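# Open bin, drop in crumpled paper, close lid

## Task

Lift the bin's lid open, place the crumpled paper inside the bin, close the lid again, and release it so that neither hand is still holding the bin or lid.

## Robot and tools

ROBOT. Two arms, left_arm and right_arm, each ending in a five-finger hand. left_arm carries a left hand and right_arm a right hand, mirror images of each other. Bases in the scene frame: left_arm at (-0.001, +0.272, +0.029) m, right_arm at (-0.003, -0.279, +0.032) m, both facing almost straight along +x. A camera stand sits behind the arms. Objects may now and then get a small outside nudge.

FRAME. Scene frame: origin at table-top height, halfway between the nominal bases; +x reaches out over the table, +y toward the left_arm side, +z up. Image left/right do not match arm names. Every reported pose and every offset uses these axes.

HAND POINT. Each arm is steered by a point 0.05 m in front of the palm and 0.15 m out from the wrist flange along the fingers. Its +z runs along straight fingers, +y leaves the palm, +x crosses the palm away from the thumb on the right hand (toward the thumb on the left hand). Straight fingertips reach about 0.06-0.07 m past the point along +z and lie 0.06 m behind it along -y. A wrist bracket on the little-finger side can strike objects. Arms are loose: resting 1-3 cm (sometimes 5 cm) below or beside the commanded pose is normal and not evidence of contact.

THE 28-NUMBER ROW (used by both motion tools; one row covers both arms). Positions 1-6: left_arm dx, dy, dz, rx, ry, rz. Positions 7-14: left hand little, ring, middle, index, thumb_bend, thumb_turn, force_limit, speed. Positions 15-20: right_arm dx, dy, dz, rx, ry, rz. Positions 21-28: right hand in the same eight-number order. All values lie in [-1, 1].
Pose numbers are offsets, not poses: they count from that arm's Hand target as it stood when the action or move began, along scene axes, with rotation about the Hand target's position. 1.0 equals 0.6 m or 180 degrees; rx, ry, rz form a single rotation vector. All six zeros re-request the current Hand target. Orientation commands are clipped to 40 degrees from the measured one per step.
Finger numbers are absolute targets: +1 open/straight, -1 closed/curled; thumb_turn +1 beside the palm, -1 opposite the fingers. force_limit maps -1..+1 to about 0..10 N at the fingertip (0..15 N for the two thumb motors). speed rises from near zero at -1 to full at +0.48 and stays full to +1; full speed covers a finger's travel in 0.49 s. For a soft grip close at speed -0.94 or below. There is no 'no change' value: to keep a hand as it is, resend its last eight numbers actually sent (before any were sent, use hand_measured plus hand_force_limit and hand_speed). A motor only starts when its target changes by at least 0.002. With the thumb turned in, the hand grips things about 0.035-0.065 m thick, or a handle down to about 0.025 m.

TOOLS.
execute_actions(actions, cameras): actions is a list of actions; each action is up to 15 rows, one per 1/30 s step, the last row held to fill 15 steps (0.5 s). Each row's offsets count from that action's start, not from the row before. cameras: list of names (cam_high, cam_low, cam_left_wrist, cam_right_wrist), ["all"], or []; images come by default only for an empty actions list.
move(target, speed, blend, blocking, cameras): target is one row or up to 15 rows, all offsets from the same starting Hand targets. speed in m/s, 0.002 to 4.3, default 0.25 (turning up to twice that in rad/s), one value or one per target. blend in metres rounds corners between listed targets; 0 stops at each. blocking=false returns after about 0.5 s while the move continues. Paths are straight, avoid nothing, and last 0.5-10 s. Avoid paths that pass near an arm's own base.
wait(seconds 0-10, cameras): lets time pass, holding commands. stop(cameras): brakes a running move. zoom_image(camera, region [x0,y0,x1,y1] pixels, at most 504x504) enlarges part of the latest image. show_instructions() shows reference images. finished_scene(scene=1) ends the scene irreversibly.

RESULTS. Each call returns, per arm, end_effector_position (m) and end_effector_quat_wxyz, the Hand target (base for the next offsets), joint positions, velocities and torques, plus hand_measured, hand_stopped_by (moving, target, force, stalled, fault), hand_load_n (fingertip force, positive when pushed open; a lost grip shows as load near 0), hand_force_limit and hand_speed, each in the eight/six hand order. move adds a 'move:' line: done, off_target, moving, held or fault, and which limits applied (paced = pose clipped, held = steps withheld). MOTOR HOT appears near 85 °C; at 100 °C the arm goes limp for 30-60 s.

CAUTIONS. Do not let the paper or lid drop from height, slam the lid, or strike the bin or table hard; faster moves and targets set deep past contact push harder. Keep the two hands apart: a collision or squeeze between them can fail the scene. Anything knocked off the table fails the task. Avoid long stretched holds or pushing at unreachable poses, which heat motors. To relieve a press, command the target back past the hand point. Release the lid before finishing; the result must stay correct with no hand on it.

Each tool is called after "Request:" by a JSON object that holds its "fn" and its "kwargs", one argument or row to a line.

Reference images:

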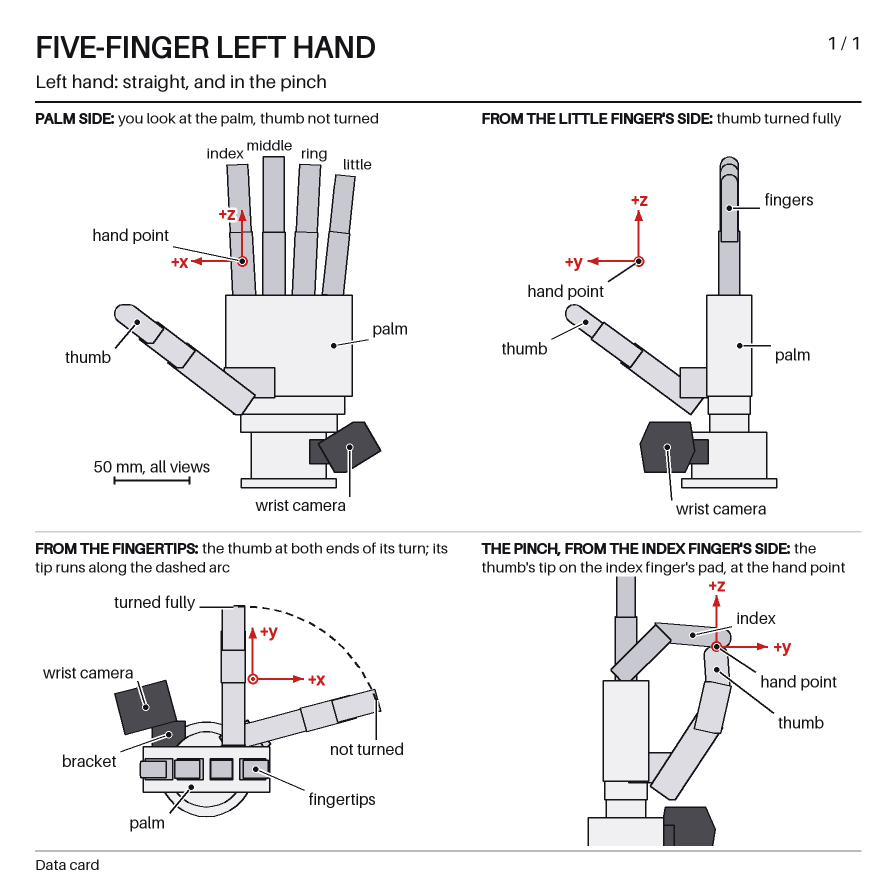

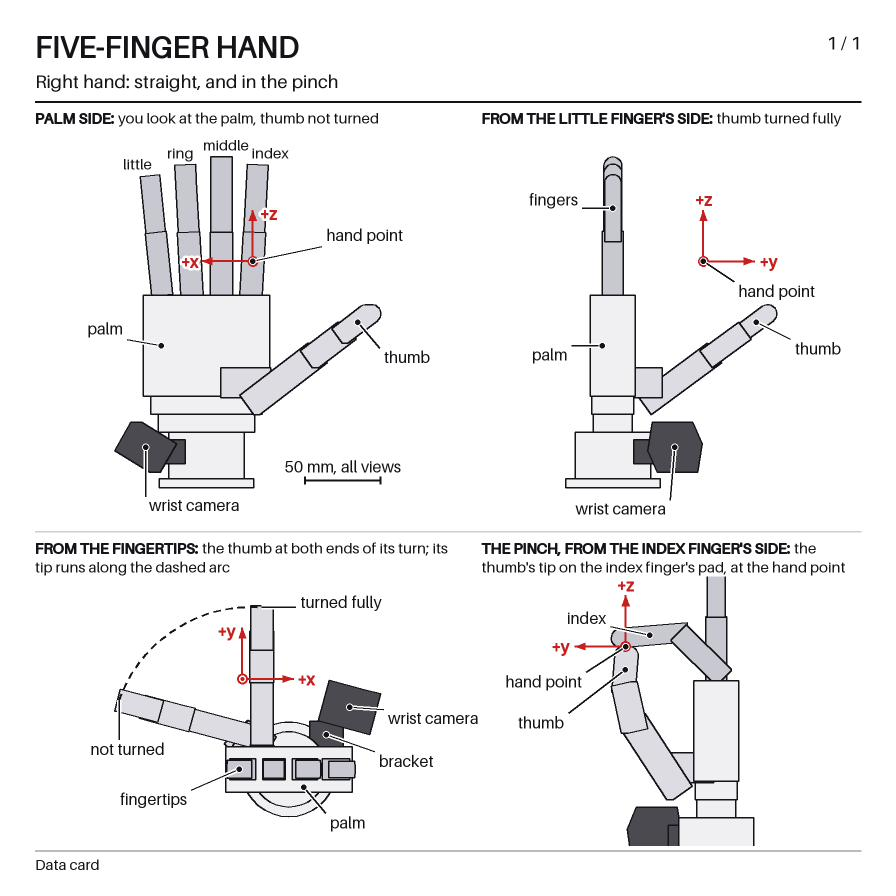

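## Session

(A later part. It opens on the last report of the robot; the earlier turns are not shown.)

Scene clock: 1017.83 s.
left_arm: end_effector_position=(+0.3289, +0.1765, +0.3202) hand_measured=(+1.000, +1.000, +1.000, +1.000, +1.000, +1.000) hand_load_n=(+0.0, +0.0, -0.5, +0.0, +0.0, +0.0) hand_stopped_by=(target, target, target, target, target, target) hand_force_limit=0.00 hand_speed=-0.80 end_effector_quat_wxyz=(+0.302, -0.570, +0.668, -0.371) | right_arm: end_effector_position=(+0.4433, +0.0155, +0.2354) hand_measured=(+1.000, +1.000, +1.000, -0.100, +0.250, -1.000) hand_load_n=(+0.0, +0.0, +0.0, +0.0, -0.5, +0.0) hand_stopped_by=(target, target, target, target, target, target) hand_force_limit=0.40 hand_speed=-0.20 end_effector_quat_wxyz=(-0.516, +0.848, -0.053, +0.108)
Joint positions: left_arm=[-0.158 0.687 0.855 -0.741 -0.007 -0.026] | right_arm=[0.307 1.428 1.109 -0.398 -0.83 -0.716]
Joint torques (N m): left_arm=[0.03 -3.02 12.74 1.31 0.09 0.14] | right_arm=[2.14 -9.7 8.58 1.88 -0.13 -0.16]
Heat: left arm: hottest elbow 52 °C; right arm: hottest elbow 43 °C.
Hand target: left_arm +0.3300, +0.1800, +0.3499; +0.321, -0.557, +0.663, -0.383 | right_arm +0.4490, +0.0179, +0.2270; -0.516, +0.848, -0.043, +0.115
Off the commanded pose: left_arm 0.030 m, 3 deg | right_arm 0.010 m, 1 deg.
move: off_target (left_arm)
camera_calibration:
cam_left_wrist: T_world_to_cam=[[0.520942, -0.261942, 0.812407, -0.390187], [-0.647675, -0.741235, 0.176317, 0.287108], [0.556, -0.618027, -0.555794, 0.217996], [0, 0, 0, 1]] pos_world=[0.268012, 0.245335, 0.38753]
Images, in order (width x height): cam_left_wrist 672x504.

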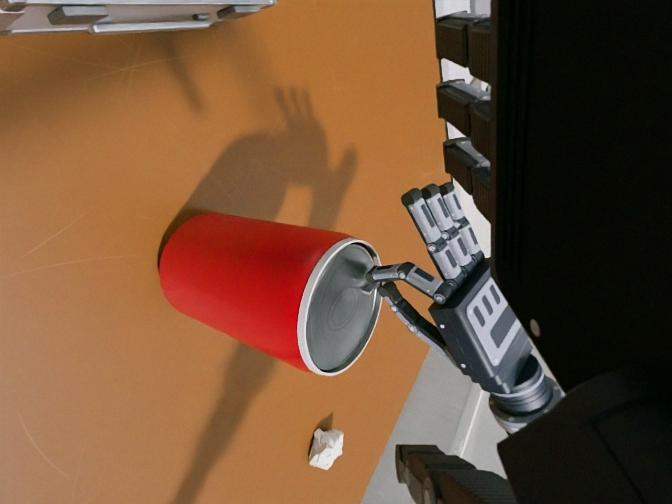

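Request:
{"fn": "move", "kwargs": {
  "target": [0,0,0,0,0,0,1,1,1,1,1,1,0,-0.8,0.001,0,-0.0075,0,0,0,1,1,1,-0.2,0.19,-1,0.4,-0.6],
  "speed": 0.04,
  "cameras": ["cam_left_wrist"]
}}

Request:
{"fn": "zoom_image", "kwargs": {
  "camera": "cam_left_wrist",
  "region": [350, 265, 400, 315]
}}

Scene clock: 1023.07 s.
left_arm: end_effector_position=(+0.3289, +0.1765, +0.3202) hand_measured=(+1.000, +1.000, +1.000, +1.000, +1.000, +1.000) hand_load_n=(+0.0, -0.5, -0.5, +0.0, +0.0, -0.5) hand_stopped_by=(target, target, target, target, target, target) hand_force_limit=0.00 hand_speed=-0.80 end_effector_quat_wxyz=(+0.302, -0.570, +0.668, -0.371) | right_arm: end_effector_position=(+0.4442, +0.0150, +0.2315) hand_measured=(+1.000, +1.000, +1.000, -0.200, +0.190, -1.000) hand_load_n=(+0.0, +0.0, +0.0, +0.5, +0.0, +0.0) hand_stopped_by=(target, target, target, target, target, target) hand_force_limit=0.40 hand_speed=-0.60 end_effector_quat_wxyz=(-0.516, +0.848, -0.054, +0.109)
Joint positions: left_arm=[-0.158 0.687 0.855 -0.741 -0.007 -0.026] | right_arm=[0.305 1.433 1.103 -0.387 -0.83 -0.716]
Joint torques (N m): left_arm=[-0.03 -3.08 12.74 1.32 0.09 0.14] | right_arm=[2.14 -9.76 8.54 1.89 -0.14 -0.17]
Heat: left arm: hottest elbow 52 °C; right arm: hottest elbow 43 °C.
Hand target: left_arm +0.3300, +0.1800, +0.3499; +0.321, -0.557, +0.663, -0.383 | right_arm +0.4496, +0.0179, +0.2225; -0.516, +0.848, -0.043, +0.115
Off the commanded pose: left_arm 0.030 m, 3 deg | right_arm 0.011 m, 1 deg.
move: off_target (left_arm, right_arm)
camera_calibration:
cam_left_wrist: T_world_to_cam=[[0.520942, -0.261942, 0.812407, -0.390187], [-0.647675, -0.741235, 0.176317, 0.287108], [0.556, -0.618027, -0.555794, 0.217996], [0, 0, 0, 1]] pos_world=[0.268012, 0.245335, 0.38753]
Images, in order (width x height): cam_left_wrist 672x504.

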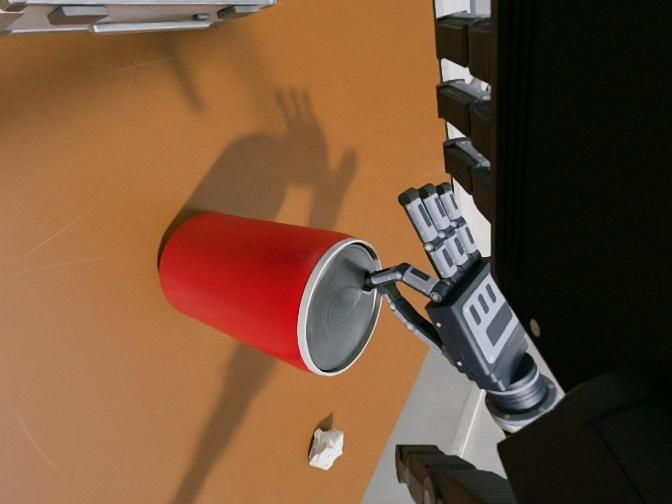

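Scaled by 10.080 from the camera's 672x504 image, which has a finer 960x720 frame.

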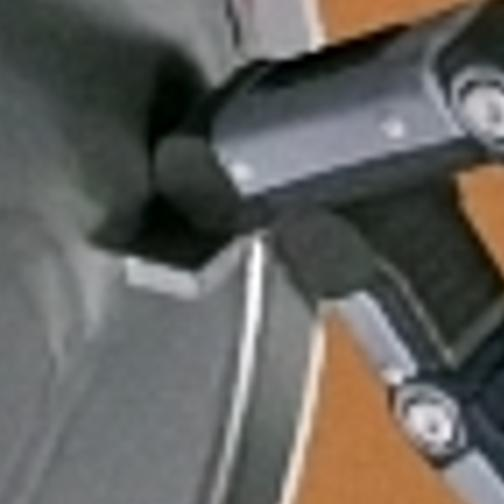

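Request:
{"fn": "move", "kwargs": {
  "target": [0,0,0,0,0,0,1,1,1,1,1,1,0,-0.8,0,0,-0.002,0,0,0,1,1,1,-0.4,0.14,-1,0.4,-0.8],
  "speed": 0.04,
  "cameras": ["cam_left_wrist"]
}}

Request:
{"fn": "zoom_image", "kwargs": {
  "camera": "cam_left_wrist",
  "region": [350, 265, 400, 315]
}}

Scene clock: 1031.30 s.
left_arm: end_effector_position=(+0.3289, +0.1765, +0.3202) hand_measured=(+1.000, +1.000, +1.000, +1.000, +1.000, +1.000) hand_load_n=(+0.0, +0.0, +0.0, +0.0, +0.0, +0.0) hand_stopped_by=(target, target, target, target, target, target) hand_force_limit=0.00 hand_speed=-0.80 end_effector_quat_wxyz=(+0.302, -0.570, +0.668, -0.371) | right_arm: end_effector_position=(+0.4448, +0.0164, +0.2311) hand_measured=(+1.000, +1.000, +1.000, -0.306, +0.142, -1.000) hand_load_n=(+0.0, +0.0, +0.0, +6.0, +3.5, -6.5) hand_stopped_by=(target, target, target, force, target, target) hand_force_limit=0.40 hand_speed=-0.80 end_effector_quat_wxyz=(-0.516, +0.848, -0.048, +0.112)
Joint positions: left_arm=[-0.158 0.687 0.855 -0.741 -0.007 -0.026] | right_arm=[0.308 1.434 1.103 -0.382 -0.83 -0.725]
Joint torques (N m): left_arm=[-0.03 -3.02 12.74 1.32 0.09 0.14] | right_arm=[2.14 -9.88 8.34 1.88 -0.18 -0.17]
Heat: left arm: hottest elbow 52 °C; right arm: hottest elbow 43 °C.
Hand target: left_arm +0.3300, +0.1800, +0.3499; +0.321, -0.557, +0.663, -0.383 | right_arm +0.4496, +0.0179, +0.2213; -0.516, +0.848, -0.043, +0.115
Off the commanded pose: left_arm 0.030 m, 3 deg | right_arm 0.011 m, 1 deg.
move: off_target (left_arm, right_arm)
camera_calibration:
cam_left_wrist: T_world_to_cam=[[0.520942, -0.261942, 0.812407, -0.390187], [-0.647675, -0.741235, 0.176317, 0.287108], [0.556, -0.618027, -0.555794, 0.217996], [0, 0, 0, 1]] pos_world=[0.268012, 0.245335, 0.38753]
Images, in order (width x height): cam_left_wrist 672x504.

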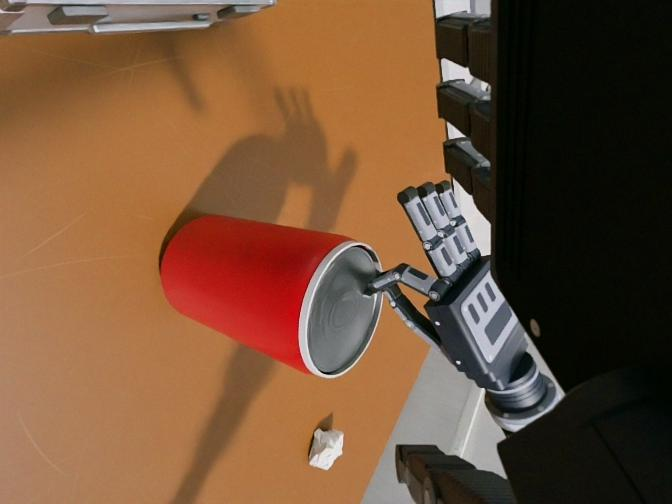

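Scaled by 10.080 from the camera's 672x504 image, which has a finer 960x720 frame.

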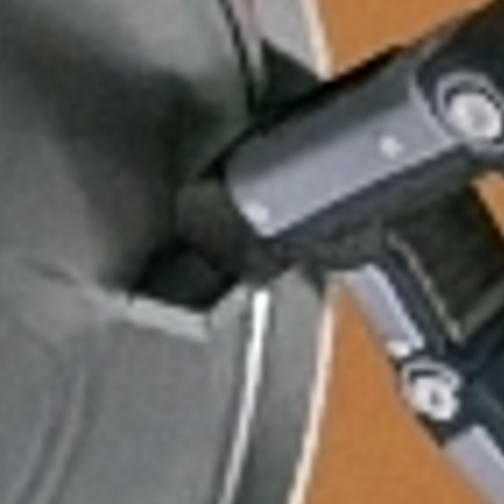

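Request:
{"fn": "move", "kwargs": {
  "target": [0,0,0,0,0,0,1,1,1,1,1,1,0,-0.8,0,0,-0.0005,0,0,0,1,1,1,-0.6,0.07,-1,0.7,-0.8],
  "speed": 0.04,
  "cameras": ["cam_left_wrist"]
}}

Request:
{"fn": "zoom_image", "kwargs": {
  "camera": "cam_left_wrist",
  "region": [350, 265, 400, 315]
}}

Scene clock: 1034.53 s.
left_arm: end_effector_position=(+0.3289, +0.1765, +0.3202) hand_measured=(+1.000, +1.000, +1.000, +1.000, +1.000, +1.000) hand_load_n=(+0.0, +0.0, +0.0, +0.0, +0.0, +0.0) hand_stopped_by=(target, target, target, target, target, target) hand_force_limit=0.00 hand_speed=-0.80 end_effector_quat_wxyz=(+0.302, -0.570, +0.668, -0.371) | right_arm: end_effector_position=(+0.4449, +0.0165, +0.2303) hand_measured=(+1.000, +1.000, +1.000, -0.320, +0.076, -1.000) hand_load_n=(+0.0, +0.0, +0.0, +3.0, +10.5, -8.0) hand_stopped_by=(target, target, target, force, target, target) hand_force_limit=0.70 hand_speed=-0.80 end_effector_quat_wxyz=(-0.516, +0.848, -0.049, +0.111)
Joint positions: left_arm=[-0.158 0.687 0.855 -0.741 -0.007 -0.026] | right_arm=[0.308 1.436 1.103 -0.382 -0.83 -0.725]
Joint torques (N m): left_arm=[0.03 -3.02 12.74 1.31 0.09 0.14] | right_arm=[2.08 -9.82 8.32 1.87 -0.18 -0.16]
Heat: left arm: hottest elbow 53 °C; right arm: hottest elbow 43 °C.
Hand target: left_arm +0.3300, +0.1800, +0.3499; +0.321, -0.557, +0.663, -0.383 | right_arm +0.4496, +0.0179, +0.2210; -0.516, +0.848, -0.043, +0.115
Off the commanded pose: left_arm 0.030 m, 3 deg | right_arm 0.011 m, 1 deg.
move: off_target (left_arm, right_arm)
camera_calibration:
cam_left_wrist: T_world_to_cam=[[0.520942, -0.261942, 0.812407, -0.390187], [-0.647675, -0.741235, 0.176317, 0.287108], [0.556, -0.618027, -0.555794, 0.217996], [0, 0, 0, 1]] pos_world=[0.268012, 0.245335, 0.38753]
Images, in order (width x height): cam_left_wrist 672x504.

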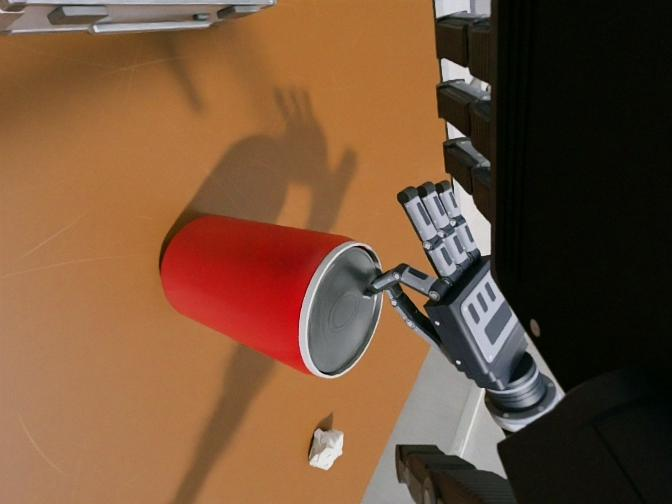

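Scaled by 10.080 from the camera's 672x504 image, which has a finer 960x720 frame.

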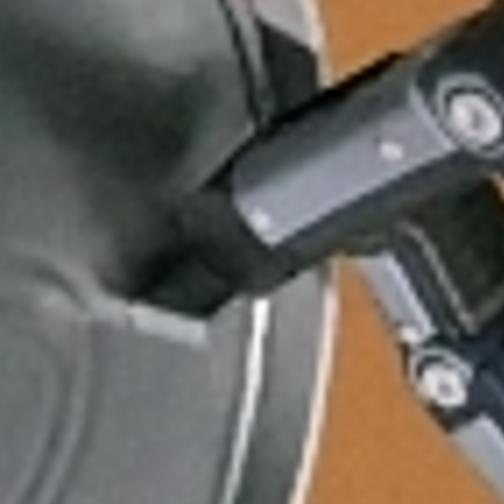

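Request:
{"fn": "move", "kwargs": {
  "target": [0,0,0,0,0,0,1,1,1,1,1,1,0,-0.8,0,0,0.0005,0,0,0,1,1,1,-0.7,0.07,-1,0.9,-0.8],
  "speed": 0.04,
  "cameras": ["cam_left_wrist"]
}}

Request:
{"fn": "zoom_image", "kwargs": {
  "camera": "cam_left_wrist",
  "region": [350, 265, 400, 315]
}}

Scene clock: 1039.67 s.
left_arm: end_effector_position=(+0.3289, +0.1765, +0.3202) hand_measured=(+1.000, +1.000, +1.000, +1.000, +1.000, +1.000) hand_load_n=(+0.0, +0.0, +0.0, +0.0, +0.0, +0.0) hand_stopped_by=(target, target, target, target, target, target) hand_force_limit=0.00 hand_speed=-0.80 end_effector_quat_wxyz=(+0.302, -0.570, +0.668, -0.371) | right_arm: end_effector_position=(+0.4449, +0.0165, +0.2303) hand_measured=(+1.000, +1.000, +1.000, -0.334, +0.076, -1.000) hand_load_n=(+0.0, -0.5, +0.0, +8.0, +9.0, -9.0) hand_stopped_by=(target, target, target, force, target, target) hand_force_limit=0.90 hand_speed=-0.80 end_effector_quat_wxyz=(-0.516, +0.848, -0.049, +0.111)
Joint positions: left_arm=[-0.158 0.687 0.855 -0.741 -0.007 -0.026] | right_arm=[0.308 1.436 1.103 -0.382 -0.83 -0.725]
Joint torques (N m): left_arm=[-0.03 -3.02 12.74 1.33 0.09 0.14] | right_arm=[2.08 -9.82 8.36 1.84 -0.18 -0.16]
Heat: left arm: hottest elbow 53 °C; right arm: hottest elbow 43 °C.
Hand target: left_arm +0.3300, +0.1800, +0.3499; +0.321, -0.557, +0.663, -0.383 | right_arm +0.4496, +0.0179, +0.2213; -0.516, +0.848, -0.043, +0.115
Off the commanded pose: left_arm 0.030 m, 3 deg | right_arm 0.010 m, 1 deg.
move: off_target (left_arm)
camera_calibration:
cam_left_wrist: T_world_to_cam=[[0.520942, -0.261942, 0.812407, -0.390187], [-0.647675, -0.741235, 0.176317, 0.287108], [0.556, -0.618027, -0.555794, 0.217996], [0, 0, 0, 1]] pos_world=[0.268012, 0.245335, 0.38753]
Images, in order (width x height): cam_left_wrist 672x504.

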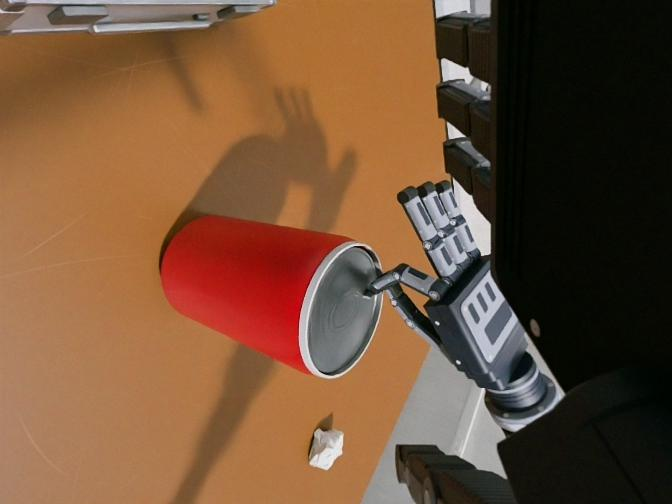

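Scaled by 10.080 from the camera's 672x504 image, which has a finer 960x720 frame.

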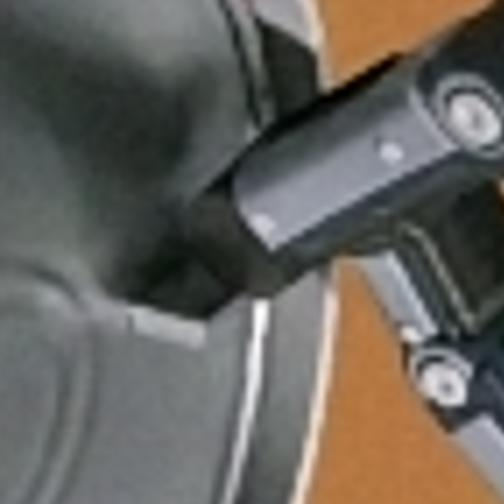

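Request:
{"fn": "move", "kwargs": {
  "target": [
    [0,0,0,0,0,0,1,1,1,1,1,1,0,-0.8,0.01,0,0.04,0,0,0,1,1,1,-0.7,0.07,-1,0.9,-0.8],
    [0,0,0,0,0,0,1,1,1,1,1,1,0,-0.8,0.02,0,0.07,0,0,0,1,1,1,-0.7,0.07,-1,0.9,-0.8]
  ],
  "speed": 0.03,
  "cameras": ["cam_left_wrist","cam_low"]
}}

Request:
{"fn": "zoom_image", "kwargs": {
  "camera": "cam_left_wrist",
  "region": [340, 245, 420, 325]
}}

Scene clock: 1045.30 s.
left_arm: end_effector_position=(+0.3289, +0.1765, +0.3202) hand_measured=(+1.000, +1.000, +1.000, +1.000, +1.000, +1.000) hand_load_n=(+0.0, +0.0, +0.0, +0.0, +0.0, +0.0) hand_stopped_by=(target, target, target, target, target, target) hand_force_limit=0.00 hand_speed=-0.80 end_effector_quat_wxyz=(+0.302, -0.570, +0.668, -0.371) | right_arm: end_effector_position=(+0.4423, +0.0156, +0.2413) hand_measured=(+1.000, +1.000, +1.000, -0.334, +0.076, -1.000) hand_load_n=(+0.0, +0.0, +0.0, +8.0, +9.0, -9.0) hand_stopped_by=(target, target, target, force, target, target) hand_force_limit=0.90 hand_speed=-0.80 end_effector_quat_wxyz=(-0.510, +0.853, -0.058, +0.095)
Joint positions: left_arm=[-0.158 0.687 0.855 -0.741 -0.007 -0.026] | right_arm=[0.308 1.436 1.146 -0.465 -0.83 -0.725]
Joint torques (N m): left_arm=[0.03 -3.02 12.75 1.32 0.08 0.14] | right_arm=[1.49 -10.29 14.43 0.55 -0.48 -0.16]
Heat: left arm: hottest elbow 53 °C; right arm: hottest elbow 43 °C.
Hand target: left_arm +0.3300, +0.1800, +0.3499; +0.321, -0.557, +0.663, -0.383 | right_arm +0.4616, +0.0179, +0.2633; -0.516, +0.848, -0.043, +0.115
Off the commanded pose: left_arm 0.030 m, 3 deg | right_arm 0.029 m, 3 deg.
move: off_target (left_arm, right_arm)
camera_calibration:
cam_left_wrist: T_world_to_cam=[[0.520942, -0.261942, 0.812407, -0.390187], [-0.647675, -0.741235, 0.176317, 0.287108], [0.556, -0.618027, -0.555794, 0.217996], [0, 0, 0, 1]] pos_world=[0.268012, 0.245335, 0.38753]
Images, in order (width x height): cam_low 672x504, cam_left_wrist 672x504.

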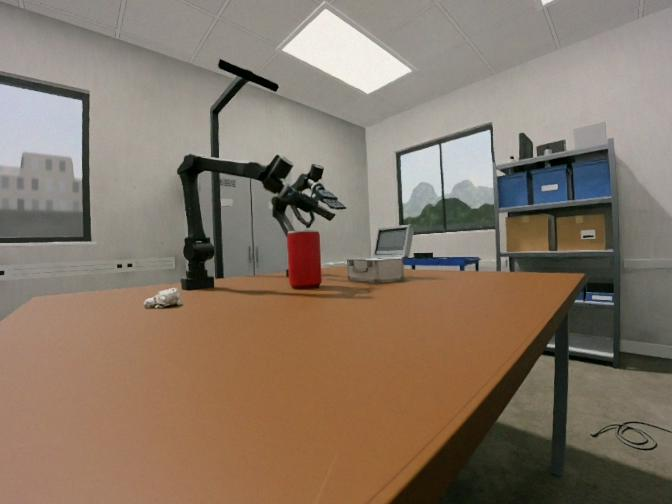

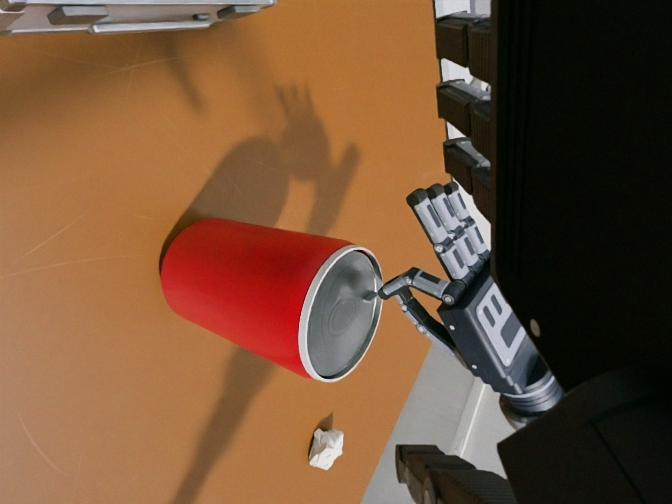

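Scaled by 6.300 from the camera's 672x504 image, which has a finer 960x720 frame.

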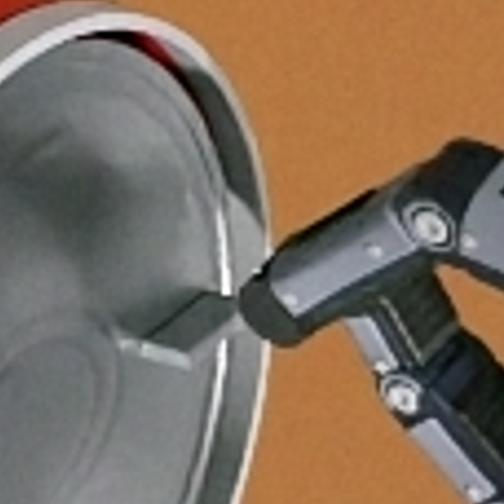

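Request:
{"fn": "move", "kwargs": {
  "target": [0,0,0,0,0,0,1,1,1,1,1,1,0,-0.8,-0.008,0,-0.015,0,0,0,1,1,1,-0.08,0.25,-0.62,0.4,0],
  "speed": 0.05,
  "cameras": ["cam_left_wrist"]
}}

Request:
{"fn": "zoom_image", "kwargs": {
  "camera": "cam_left_wrist",
  "region": [345, 245, 425, 325]
}}

Scene clock: 1060.43 s.
left_arm: end_effector_position=(+0.3289, +0.1765, +0.3202) hand_measured=(+1.000, +1.000, +1.000, +1.000, +1.000, +1.000) hand_load_n=(+0.0, +0.0, +0.0, +0.0, +0.0, +0.0) hand_stopped_by=(target, target, target, target, target, target) hand_force_limit=0.00 hand_speed=-0.80 end_effector_quat_wxyz=(+0.302, -0.570, +0.668, -0.371) | right_arm: end_effector_position=(+0.4423, +0.0156, +0.2413) hand_measured=(+1.000, +1.000, +1.000, -0.262, +0.148, -0.920) hand_load_n=(+0.0, +0.0, +0.0, -15.5, -24.0, -21.0) hand_stopped_by=(target, target, target, stalled, stalled, stalled) hand_force_limit=0.40 hand_speed=0.00 end_effector_quat_wxyz=(-0.510, +0.853, -0.058, +0.095)
Joint positions: left_arm=[-0.158 0.687 0.855 -0.741 -0.007 -0.026] | right_arm=[0.308 1.436 1.146 -0.465 -0.83 -0.725]
Joint torques (N m): left_arm=[0.03 -3.02 12.74 1.32 0.09 0.15] | right_arm=[1.73 -10.64 11.84 1.46 -0.36 -0.13]
Heat: left arm: hottest elbow 53 °C; right arm: hottest elbow 46 °C.
Hand target: left_arm +0.3300, +0.1800, +0.3499; +0.321, -0.557, +0.663, -0.383 | right_arm +0.4568, +0.0179, +0.2543; -0.516, +0.848, -0.043, +0.115
Off the commanded pose: left_arm 0.030 m, 3 deg | right_arm 0.020 m, 3 deg.
move: off_target (left_arm, right_arm)
camera_calibration:
cam_left_wrist: T_world_to_cam=[[0.520942, -0.261942, 0.812407, -0.390187], [-0.647675, -0.741235, 0.176317, 0.287108], [0.556, -0.618027, -0.555794, 0.217996], [0, 0, 0, 1]] pos_world=[0.268012, 0.245335, 0.38753]
Images, in order (width x height): cam_left_wrist 672x504.

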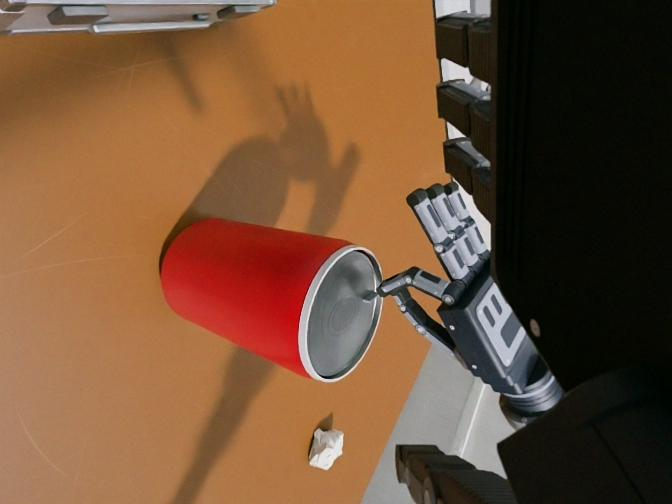

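Scaled by 6.300 from the camera's 672x504 image, which has a finer 960x720 frame.

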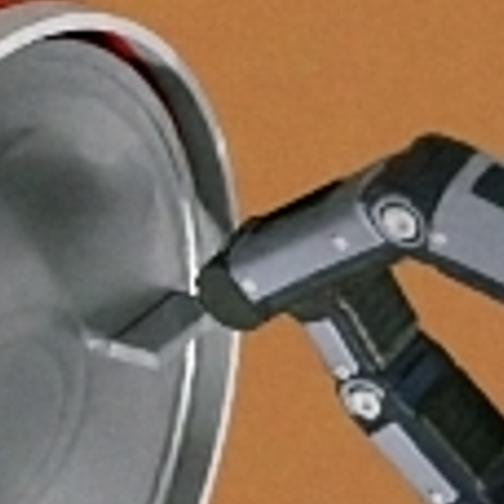

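Request:
{"fn": "move", "kwargs": {
  "target": [0,0,0,0,0,0,1,1,1,1,1,1,0,-0.8,0,0,0,0,0,0,1,1,1,-0.30,0.1,-1,0.6,0],
  "speed": 0.05
}}

Scene clock: 1063.50 s.
left_arm: end_effector_position=(+0.3289, +0.1765, +0.3202) hand_measured=(+1.000, +1.000, +1.000, +1.000, +1.000, +1.000) hand_load_n=(+0.0, -0.5, +0.0, +0.5, +0.0, -0.5) hand_stopped_by=(target, target, target, target, target, target) hand_force_limit=0.00 hand_speed=-0.80 end_effector_quat_wxyz=(+0.302, -0.570, +0.668, -0.371) | right_arm: end_effector_position=(+0.4423, +0.0156, +0.2413) hand_measured=(+1.000, +1.000, +1.000, -0.300, +0.100, -1.000) hand_load_n=(+0.0, +0.0, +0.0, +2.0, -0.5, -7.0) hand_stopped_by=(target, target, target, target, target, target) hand_force_limit=0.60 hand_speed=0.00 end_effector_quat_wxyz=(-0.510, +0.853, -0.058, +0.095)
Joint positions: left_arm=[-0.158 0.687 0.855 -0.741 -0.007 -0.026] | right_arm=[0.308 1.436 1.146 -0.465 -0.83 -0.725]
Joint torques (N m): left_arm=[-0.03 -3.08 12.75 1.32 0.08 0.14] | right_arm=[1.73 -10.58 11.84 1.42 -0.36 -0.14]
Heat: left arm: hottest elbow 53 °C; right arm: hottest elbow 46 °C.
Hand target: left_arm +0.3300, +0.1800, +0.3499; +0.321, -0.557, +0.663, -0.383 | right_arm +0.4568, +0.0179, +0.2543; -0.516, +0.848, -0.043, +0.115
Off the commanded pose: left_arm 0.030 m, 3 deg | right_arm 0.020 m, 3 deg.
move: off_target (left_arm, right_arm)

Request:
{"fn": "move", "kwargs": {
  "target": [0,0,0,0,0,0,1,1,1,1,1,1,0,-0.8,0,0,0,0,0,0,1,1,1,-0.05,0.1,-1,0.6,-0.3],
  "speed": 0.05,
  "cameras": ["cam_left_wrist"]
}}

Request:
{"fn": "zoom_image", "kwargs": {
  "camera": "cam_left_wrist",
  "region": [345, 245, 425, 325]
}}

Scene clock: 1065.97 s.
left_arm: end_effector_position=(+0.3289, +0.1765, +0.3202) hand_measured=(+1.000, +1.000, +1.000, +1.000, +1.000, +1.000) hand_load_n=(+0.0, +0.0, +0.0, +0.0, +0.0, +0.0) hand_stopped_by=(target, target, target, target, target, target) hand_force_limit=0.00 hand_speed=-0.80 end_effector_quat_wxyz=(+0.302, -0.570, +0.668, -0.371) | right_arm: end_effector_position=(+0.4423, +0.0156, +0.2413) hand_measured=(+1.000, +1.000, +1.000, -0.050, +0.100, -1.000) hand_load_n=(+0.0, +0.0, +0.0, +0.0, +0.0, +0.0) hand_stopped_by=(target, target, target, target, target, target) hand_force_limit=0.60 hand_speed=-0.30 end_effector_quat_wxyz=(-0.510, +0.853, -0.058, +0.095)
Joint positions: left_arm=[-0.158 0.687 0.855 -0.741 -0.007 -0.026] | right_arm=[0.308 1.436 1.146 -0.465 -0.83 -0.725]
Joint torques (N m): left_arm=[-0.03 -3.02 12.75 1.31 0.08 0.14] | right_arm=[1.79 -10.64 11.85 1.43 -0.37 -0.13]
Heat: left arm: hottest elbow 53 °C; right arm: hottest elbow 46 °C.
Hand target: left_arm +0.3300, +0.1800, +0.3499; +0.321, -0.557, +0.663, -0.383 | right_arm +0.4568, +0.0179, +0.2543; -0.516, +0.848, -0.043, +0.115
Off the commanded pose: left_arm 0.030 m, 3 deg | right_arm 0.020 m, 3 deg.
move: off_target (left_arm, right_arm)
camera_calibration:
cam_left_wrist: T_world_to_cam=[[0.520942, -0.261942, 0.812407, -0.390187], [-0.647675, -0.741235, 0.176317, 0.287108], [0.556, -0.618027, -0.555794, 0.217996], [0, 0, 0, 1]] pos_world=[0.268012, 0.245335, 0.38753]
Images, in order (width x height): cam_left_wrist 672x504.

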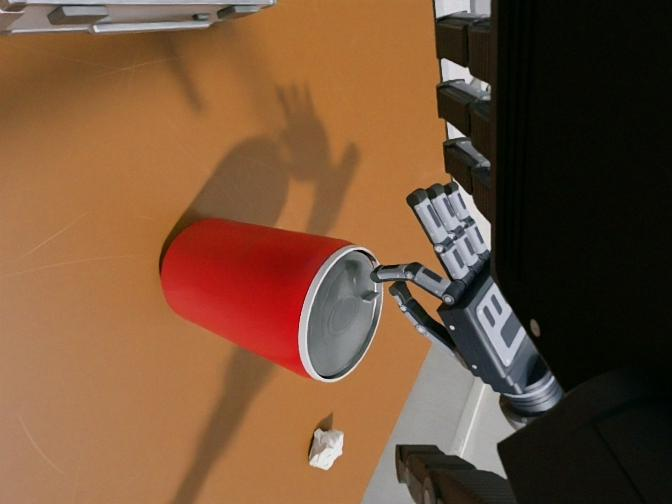

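Scaled by 6.300 from the camera's 672x504 image, which has a finer 960x720 frame.

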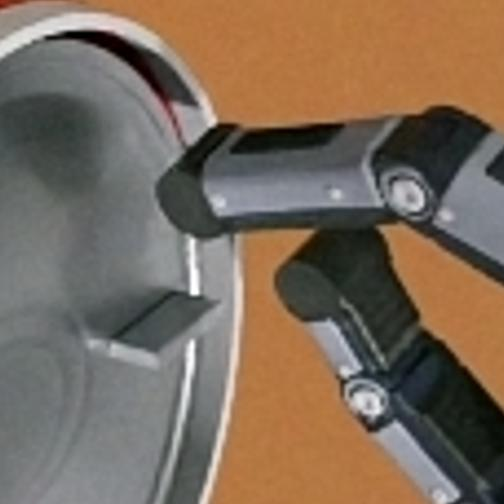

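Request:
{"fn": "zoom_image", "kwargs": {
  "camera": "cam_left_wrist",
  "region": [350, 270, 400, 320]
}}

Scaled by 10.080 from the camera's 672x504 image, which has a finer 960x720 frame.

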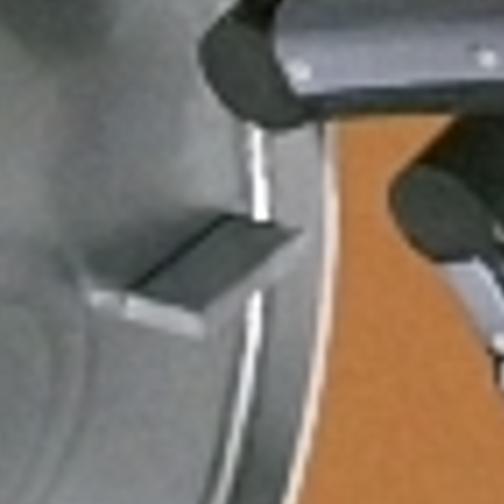

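Request:
{"fn": "move", "kwargs": {
  "target": [0,0,0,0,0,0,1,1,1,1,1,1,0,-0.8,0,0,0,0,0,0,1,1,1,-0.05,0.2,-0.62,0.6,-0.3],
  "speed": 0.05,
  "cameras": ["cam_left_wrist"]
}}

Request:
{"fn": "zoom_image", "kwargs": {
  "camera": "cam_left_wrist",
  "region": [350, 260, 410, 320]
}}

Scene clock: 1073.30 s.
left_arm: end_effector_position=(+0.3289, +0.1765, +0.3202) hand_measured=(+1.000, +1.000, +1.000, +1.000, +1.000, +1.000) hand_load_n=(+0.0, +0.0, +0.0, +0.0, +0.0, +0.0) hand_stopped_by=(target, target, target, target, target, target) hand_force_limit=0.00 hand_speed=-0.80 end_effector_quat_wxyz=(+0.302, -0.570, +0.668, -0.371) | right_arm: end_effector_position=(+0.4423, +0.0156, +0.2413) hand_measured=(+1.000, +1.000, +1.000, -0.050, +0.200, -0.620) hand_load_n=(+0.0, +0.0, +0.0, +0.0, +0.0, +0.0) hand_stopped_by=(target, target, target, target, target, target) hand_force_limit=0.60 hand_speed=-0.30 end_effector_quat_wxyz=(-0.510, +0.853, -0.058, +0.095)
Joint positions: left_arm=[-0.158 0.687 0.855 -0.741 -0.007 -0.026] | right_arm=[0.308 1.436 1.146 -0.465 -0.83 -0.725]
Joint torques (N m): left_arm=[-0.03 -3.08 12.74 1.32 0.08 0.14] | right_arm=[1.73 -10.64 11.86 1.44 -0.36 -0.13]
Heat: left arm: hottest elbow 53 °C; right arm: hottest elbow 46 °C.
Hand target: left_arm +0.3300, +0.1800, +0.3499; +0.321, -0.557, +0.663, -0.383 | right_arm +0.4568, +0.0179, +0.2543; -0.516, +0.848, -0.043, +0.115
Off the commanded pose: left_arm 0.030 m, 3 deg | right_arm 0.020 m, 3 deg.
move: off_target (left_arm, right_arm)
camera_calibration:
cam_left_wrist: T_world_to_cam=[[0.520942, -0.261942, 0.812407, -0.390187], [-0.647675, -0.741235, 0.176317, 0.287108], [0.556, -0.618027, -0.555794, 0.217996], [0, 0, 0, 1]] pos_world=[0.268012, 0.245335, 0.38753]
Images, in order (width x height): cam_left_wrist 672x504.

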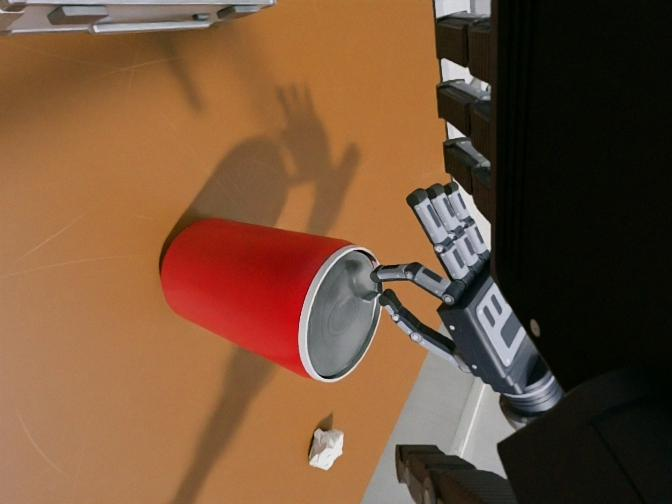

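Scaled by 8.400 from the camera's 672x504 image, which has a finer 960x720 frame.

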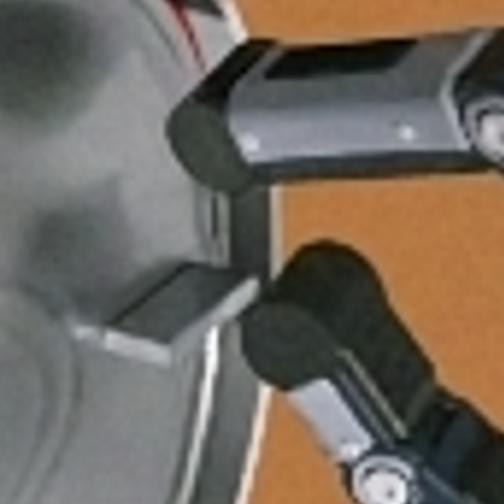

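Request:
{"fn": "move", "kwargs": {
  "target": [
    [0,0,0,0,0,0,1,1,1,1,1,1,0,-0.8,-0.005,-0.0175,-0.005,0,0,0,1,1,1,-0.08,0.2,-0.62,0.6,-0.3],
    [0,0,0,0,0,0,1,1,1,1,1,1,0,-0.8,-0.018,-0.0165,-0.034,0,0,0,1,1,1,-0.08,0.2,-0.62,0.6,-0.3]
  ],
  "speed": 0.05,
  "cameras": ["cam_left_wrist"]
}}

Request:
{"fn": "zoom_image", "kwargs": {
  "camera": "cam_left_wrist",
  "region": [350, 260, 410, 320]
}}

Scene clock: 1089.70 s.
left_arm: end_effector_position=(+0.3289, +0.1765, +0.3202) hand_measured=(+1.000, +1.000, +1.000, +1.000, +1.000, +1.000) hand_load_n=(+0.0, +0.0, +0.0, +0.0, +0.0, +0.0) hand_stopped_by=(target, target, target, target, target, target) hand_force_limit=0.00 hand_speed=-0.80 end_effector_quat_wxyz=(+0.302, -0.570, +0.668, -0.371) | right_arm: end_effector_position=(+0.4453, +0.0060, +0.2327) hand_measured=(+1.000, +1.000, +1.000, -0.080, +0.200, -0.620) hand_load_n=(+0.0, +0.0, +0.0, -1.0, +0.5, +0.0) hand_stopped_by=(target, target, target, target, target, target) hand_force_limit=0.60 hand_speed=-0.30 end_effector_quat_wxyz=(-0.512, +0.851, -0.058, +0.103)
Joint positions: left_arm=[-0.158 0.687 0.855 -0.741 -0.007 -0.026] | right_arm=[0.287 1.434 1.117 -0.431 -0.841 -0.736]
Joint torques (N m): left_arm=[0.03 -3.08 12.75 1.32 0.09 0.14] | right_arm=[1.49 -11.87 7.99 1.81 -0.28 -0.15]
Heat: left arm: hottest elbow 53 °C; right arm: hottest elbow 46 °C.
Hand target: left_arm +0.3300, +0.1800, +0.3499; +0.321, -0.557, +0.663, -0.383 | right_arm +0.4460, +0.0080, +0.2339; -0.516, +0.848, -0.043, +0.115
Off the commanded pose: left_arm 0.030 m, 3 deg | right_arm 0.002 m, 2 deg.
move: off_target (left_arm)
camera_calibration:
cam_left_wrist: T_world_to_cam=[[0.520942, -0.261942, 0.812407, -0.390187], [-0.647675, -0.741235, 0.176317, 0.287108], [0.556, -0.618027, -0.555794, 0.217996], [0, 0, 0, 1]] pos_world=[0.268012, 0.245335, 0.38753]
Images, in order (width x height): cam_left_wrist 672x504.

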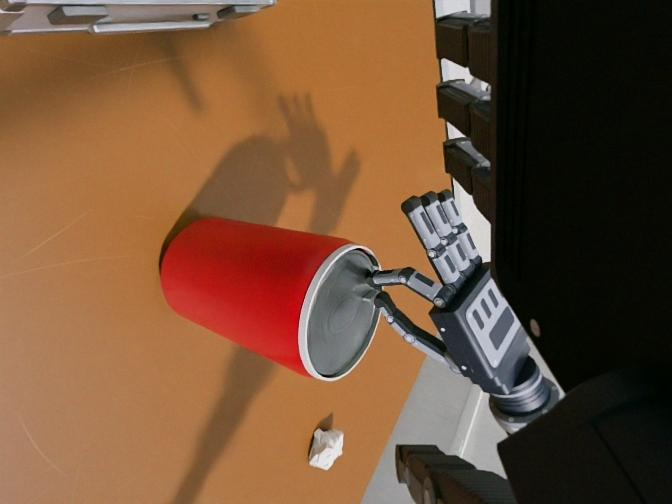

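Scaled by 8.400 from the camera's 672x504 image, which has a finer 960x720 frame.

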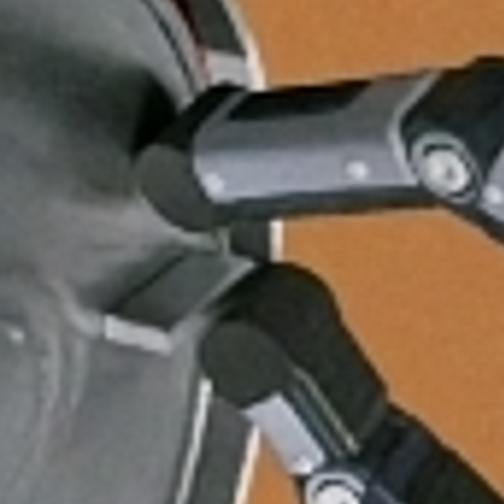

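Request:
{"fn": "zoom_image", "kwargs": {
  "camera": "cam_left_wrist",
  "region": [355, 270, 395, 310]
}}

Scaled by 12.600 from the camera's 672x504 image, which has a finer 960x720 frame.

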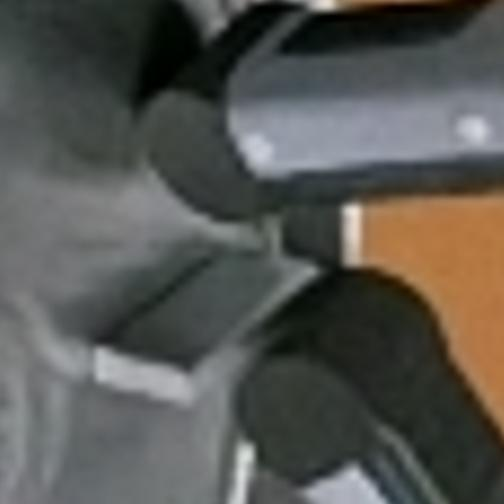

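Request:
{"fn": "move", "kwargs": {
  "target": [
    [0,0,0,0,0,0,1,1,1,1,1,1,0,-0.8,-0.006,-0.002,0.03,0,0,0,1,1,1,-0.08,0.2,-0.52,0.6,-0.3],
    [0,0,0,0,0,0,1,1,1,1,1,1,0,-0.8,-0.014,-0.002,0.004,0,0,0,1,1,1,-0.08,0.2,-0.52,0.6,-0.3]
  ],
  "speed": 0.05,
  "cameras": ["cam_left_wrist"]
}}

Request:
{"fn": "zoom_image", "kwargs": {
  "camera": "cam_left_wrist",
  "region": [350, 265, 400, 315]
}}

Scene clock: 1116.47 s.
left_arm: end_effector_position=(+0.3289, +0.1765, +0.3202) hand_measured=(+1.000, +1.000, +1.000, +1.000, +1.000, +1.000) hand_load_n=(+0.0, +0.0, +0.0, +0.0, +0.0, +0.0) hand_stopped_by=(target, target, target, target, target, target) hand_force_limit=0.00 hand_speed=-0.80 end_effector_quat_wxyz=(+0.302, -0.570, +0.668, -0.371) | right_arm: end_effector_position=(+0.4390, +0.0042, +0.2327) hand_measured=(+1.000, +1.000, +1.000, -0.080, +0.200, -0.520) hand_load_n=(+0.0, +0.0, +0.0, +0.0, +0.5, +0.0) hand_stopped_by=(target, target, target, target, target, target) hand_force_limit=0.60 hand_speed=-0.30 end_effector_quat_wxyz=(-0.513, +0.850, -0.058, +0.103)
Joint positions: left_arm=[-0.158 0.687 0.855 -0.741 -0.007 -0.026] | right_arm=[0.287 1.417 1.098 -0.428 -0.842 -0.736]
Joint torques (N m): left_arm=[0.03 -3.02 12.74 1.32 0.08 0.14] | right_arm=[1.73 -12.1 7.99 1.63 -0.15 -0.11]
Heat: left arm: hottest elbow 53 °C; right arm: hottest elbow 43 °C.
Hand target: left_arm +0.3300, +0.1800, +0.3499; +0.321, -0.557, +0.663, -0.383 | right_arm +0.4376, +0.0068, +0.2363; -0.516, +0.848, -0.043, +0.115
Off the commanded pose: left_arm 0.030 m, 3 deg | right_arm 0.005 m, 2 deg.
move: off_target (left_arm)
camera_calibration:
cam_left_wrist: T_world_to_cam=[[0.520942, -0.261942, 0.812407, -0.390187], [-0.647675, -0.741235, 0.176317, 0.287108], [0.556, -0.618027, -0.555794, 0.217996], [0, 0, 0, 1]] pos_world=[0.268012, 0.245335, 0.38753]
Images, in order (width x height): cam_left_wrist 672x504.

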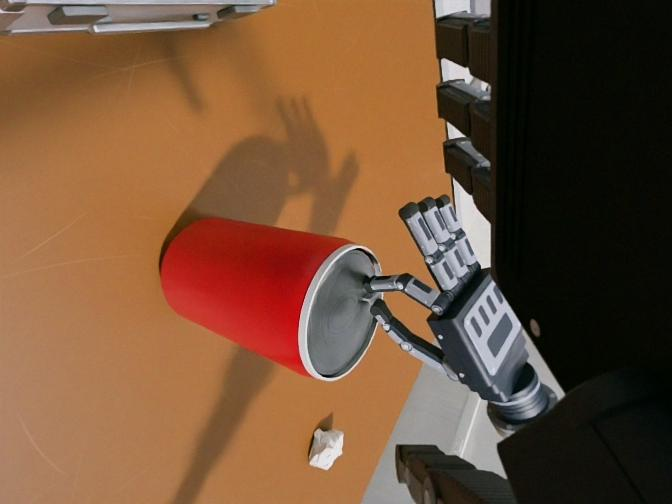

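Scaled by 10.080 from the camera's 672x504 image, which has a finer 960x720 frame.

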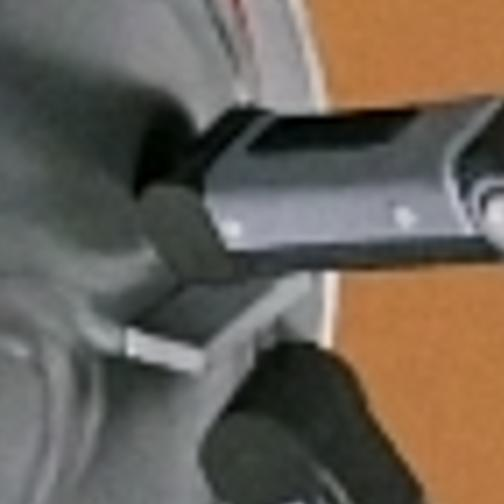

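Request:
{"fn": "move", "kwargs": {
  "target": [0,0,0,0,0,0,1,1,1,1,1,1,0,-0.8,-0.002,0,-0.014,0,0,0,1,1,1,-0.15,0.19,-0.52,0.6,-0.3],
  "speed": 0.04,
  "cameras": ["cam_left_wrist"]
}}

Request:
{"fn": "zoom_image", "kwargs": {
  "camera": "cam_left_wrist",
  "region": [350, 265, 400, 315]
}}

Scene clock: 1124.03 s.
left_arm: end_effector_position=(+0.3289, +0.1765, +0.3202) hand_measured=(+1.000, +1.000, +1.000, +1.000, +1.000, +1.000) hand_load_n=(+0.0, +0.0, +0.0, +0.0, +0.0, +0.0) hand_stopped_by=(target, target, target, target, target, target) hand_force_limit=0.00 hand_speed=-0.80 end_effector_quat_wxyz=(+0.302, -0.570, +0.668, -0.371) | right_arm: end_effector_position=(+0.4382, +0.0040, +0.2310) hand_measured=(+1.000, +1.000, +1.000, -0.150, +0.190, -0.520) hand_load_n=(+0.0, +0.0, +0.0, -1.0, +0.0, +0.0) hand_stopped_by=(target, target, target, target, target, target) hand_force_limit=0.60 hand_speed=-0.30 end_effector_quat_wxyz=(-0.515, +0.848, -0.054, +0.108)
Joint positions: left_arm=[-0.158 0.687 0.855 -0.741 -0.007 -0.026] | right_arm=[0.287 1.411 1.083 -0.405 -0.842 -0.736]
Joint torques (N m): left_arm=[0.03 -3.02 12.74 1.32 0.09 0.14] | right_arm=[1.79 -11.11 7.6 1.65 -0.11 -0.11]
Heat: left arm: hottest elbow 53 °C; right arm: hottest elbow 43 °C.
Hand target: left_arm +0.3300, +0.1800, +0.3499; +0.321, -0.557, +0.663, -0.383 | right_arm +0.4364, +0.0068, +0.2279; -0.516, +0.848, -0.043, +0.115
Off the commanded pose: left_arm 0.030 m, 3 deg | right_arm 0.005 m, 2 deg.
move: off_target (left_arm)
camera_calibration:
cam_left_wrist: T_world_to_cam=[[0.520942, -0.261942, 0.812407, -0.390187], [-0.647675, -0.741235, 0.176317, 0.287108], [0.556, -0.618027, -0.555794, 0.217996], [0, 0, 0, 1]] pos_world=[0.268012, 0.245335, 0.38753]
Images, in order (width x height): cam_left_wrist 672x504.

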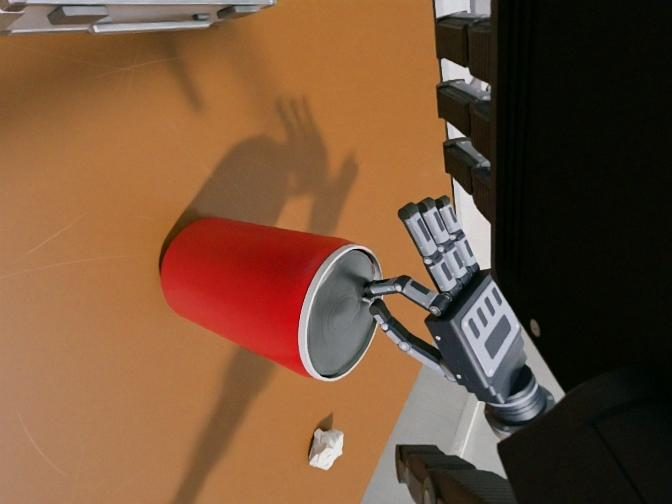

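Scaled by 10.080 from the camera's 672x504 image, which has a finer 960x720 frame.

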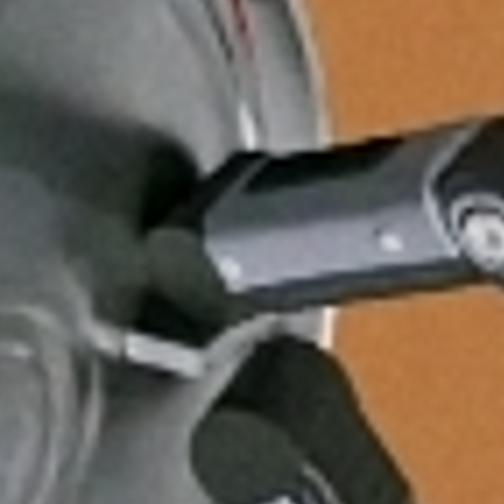

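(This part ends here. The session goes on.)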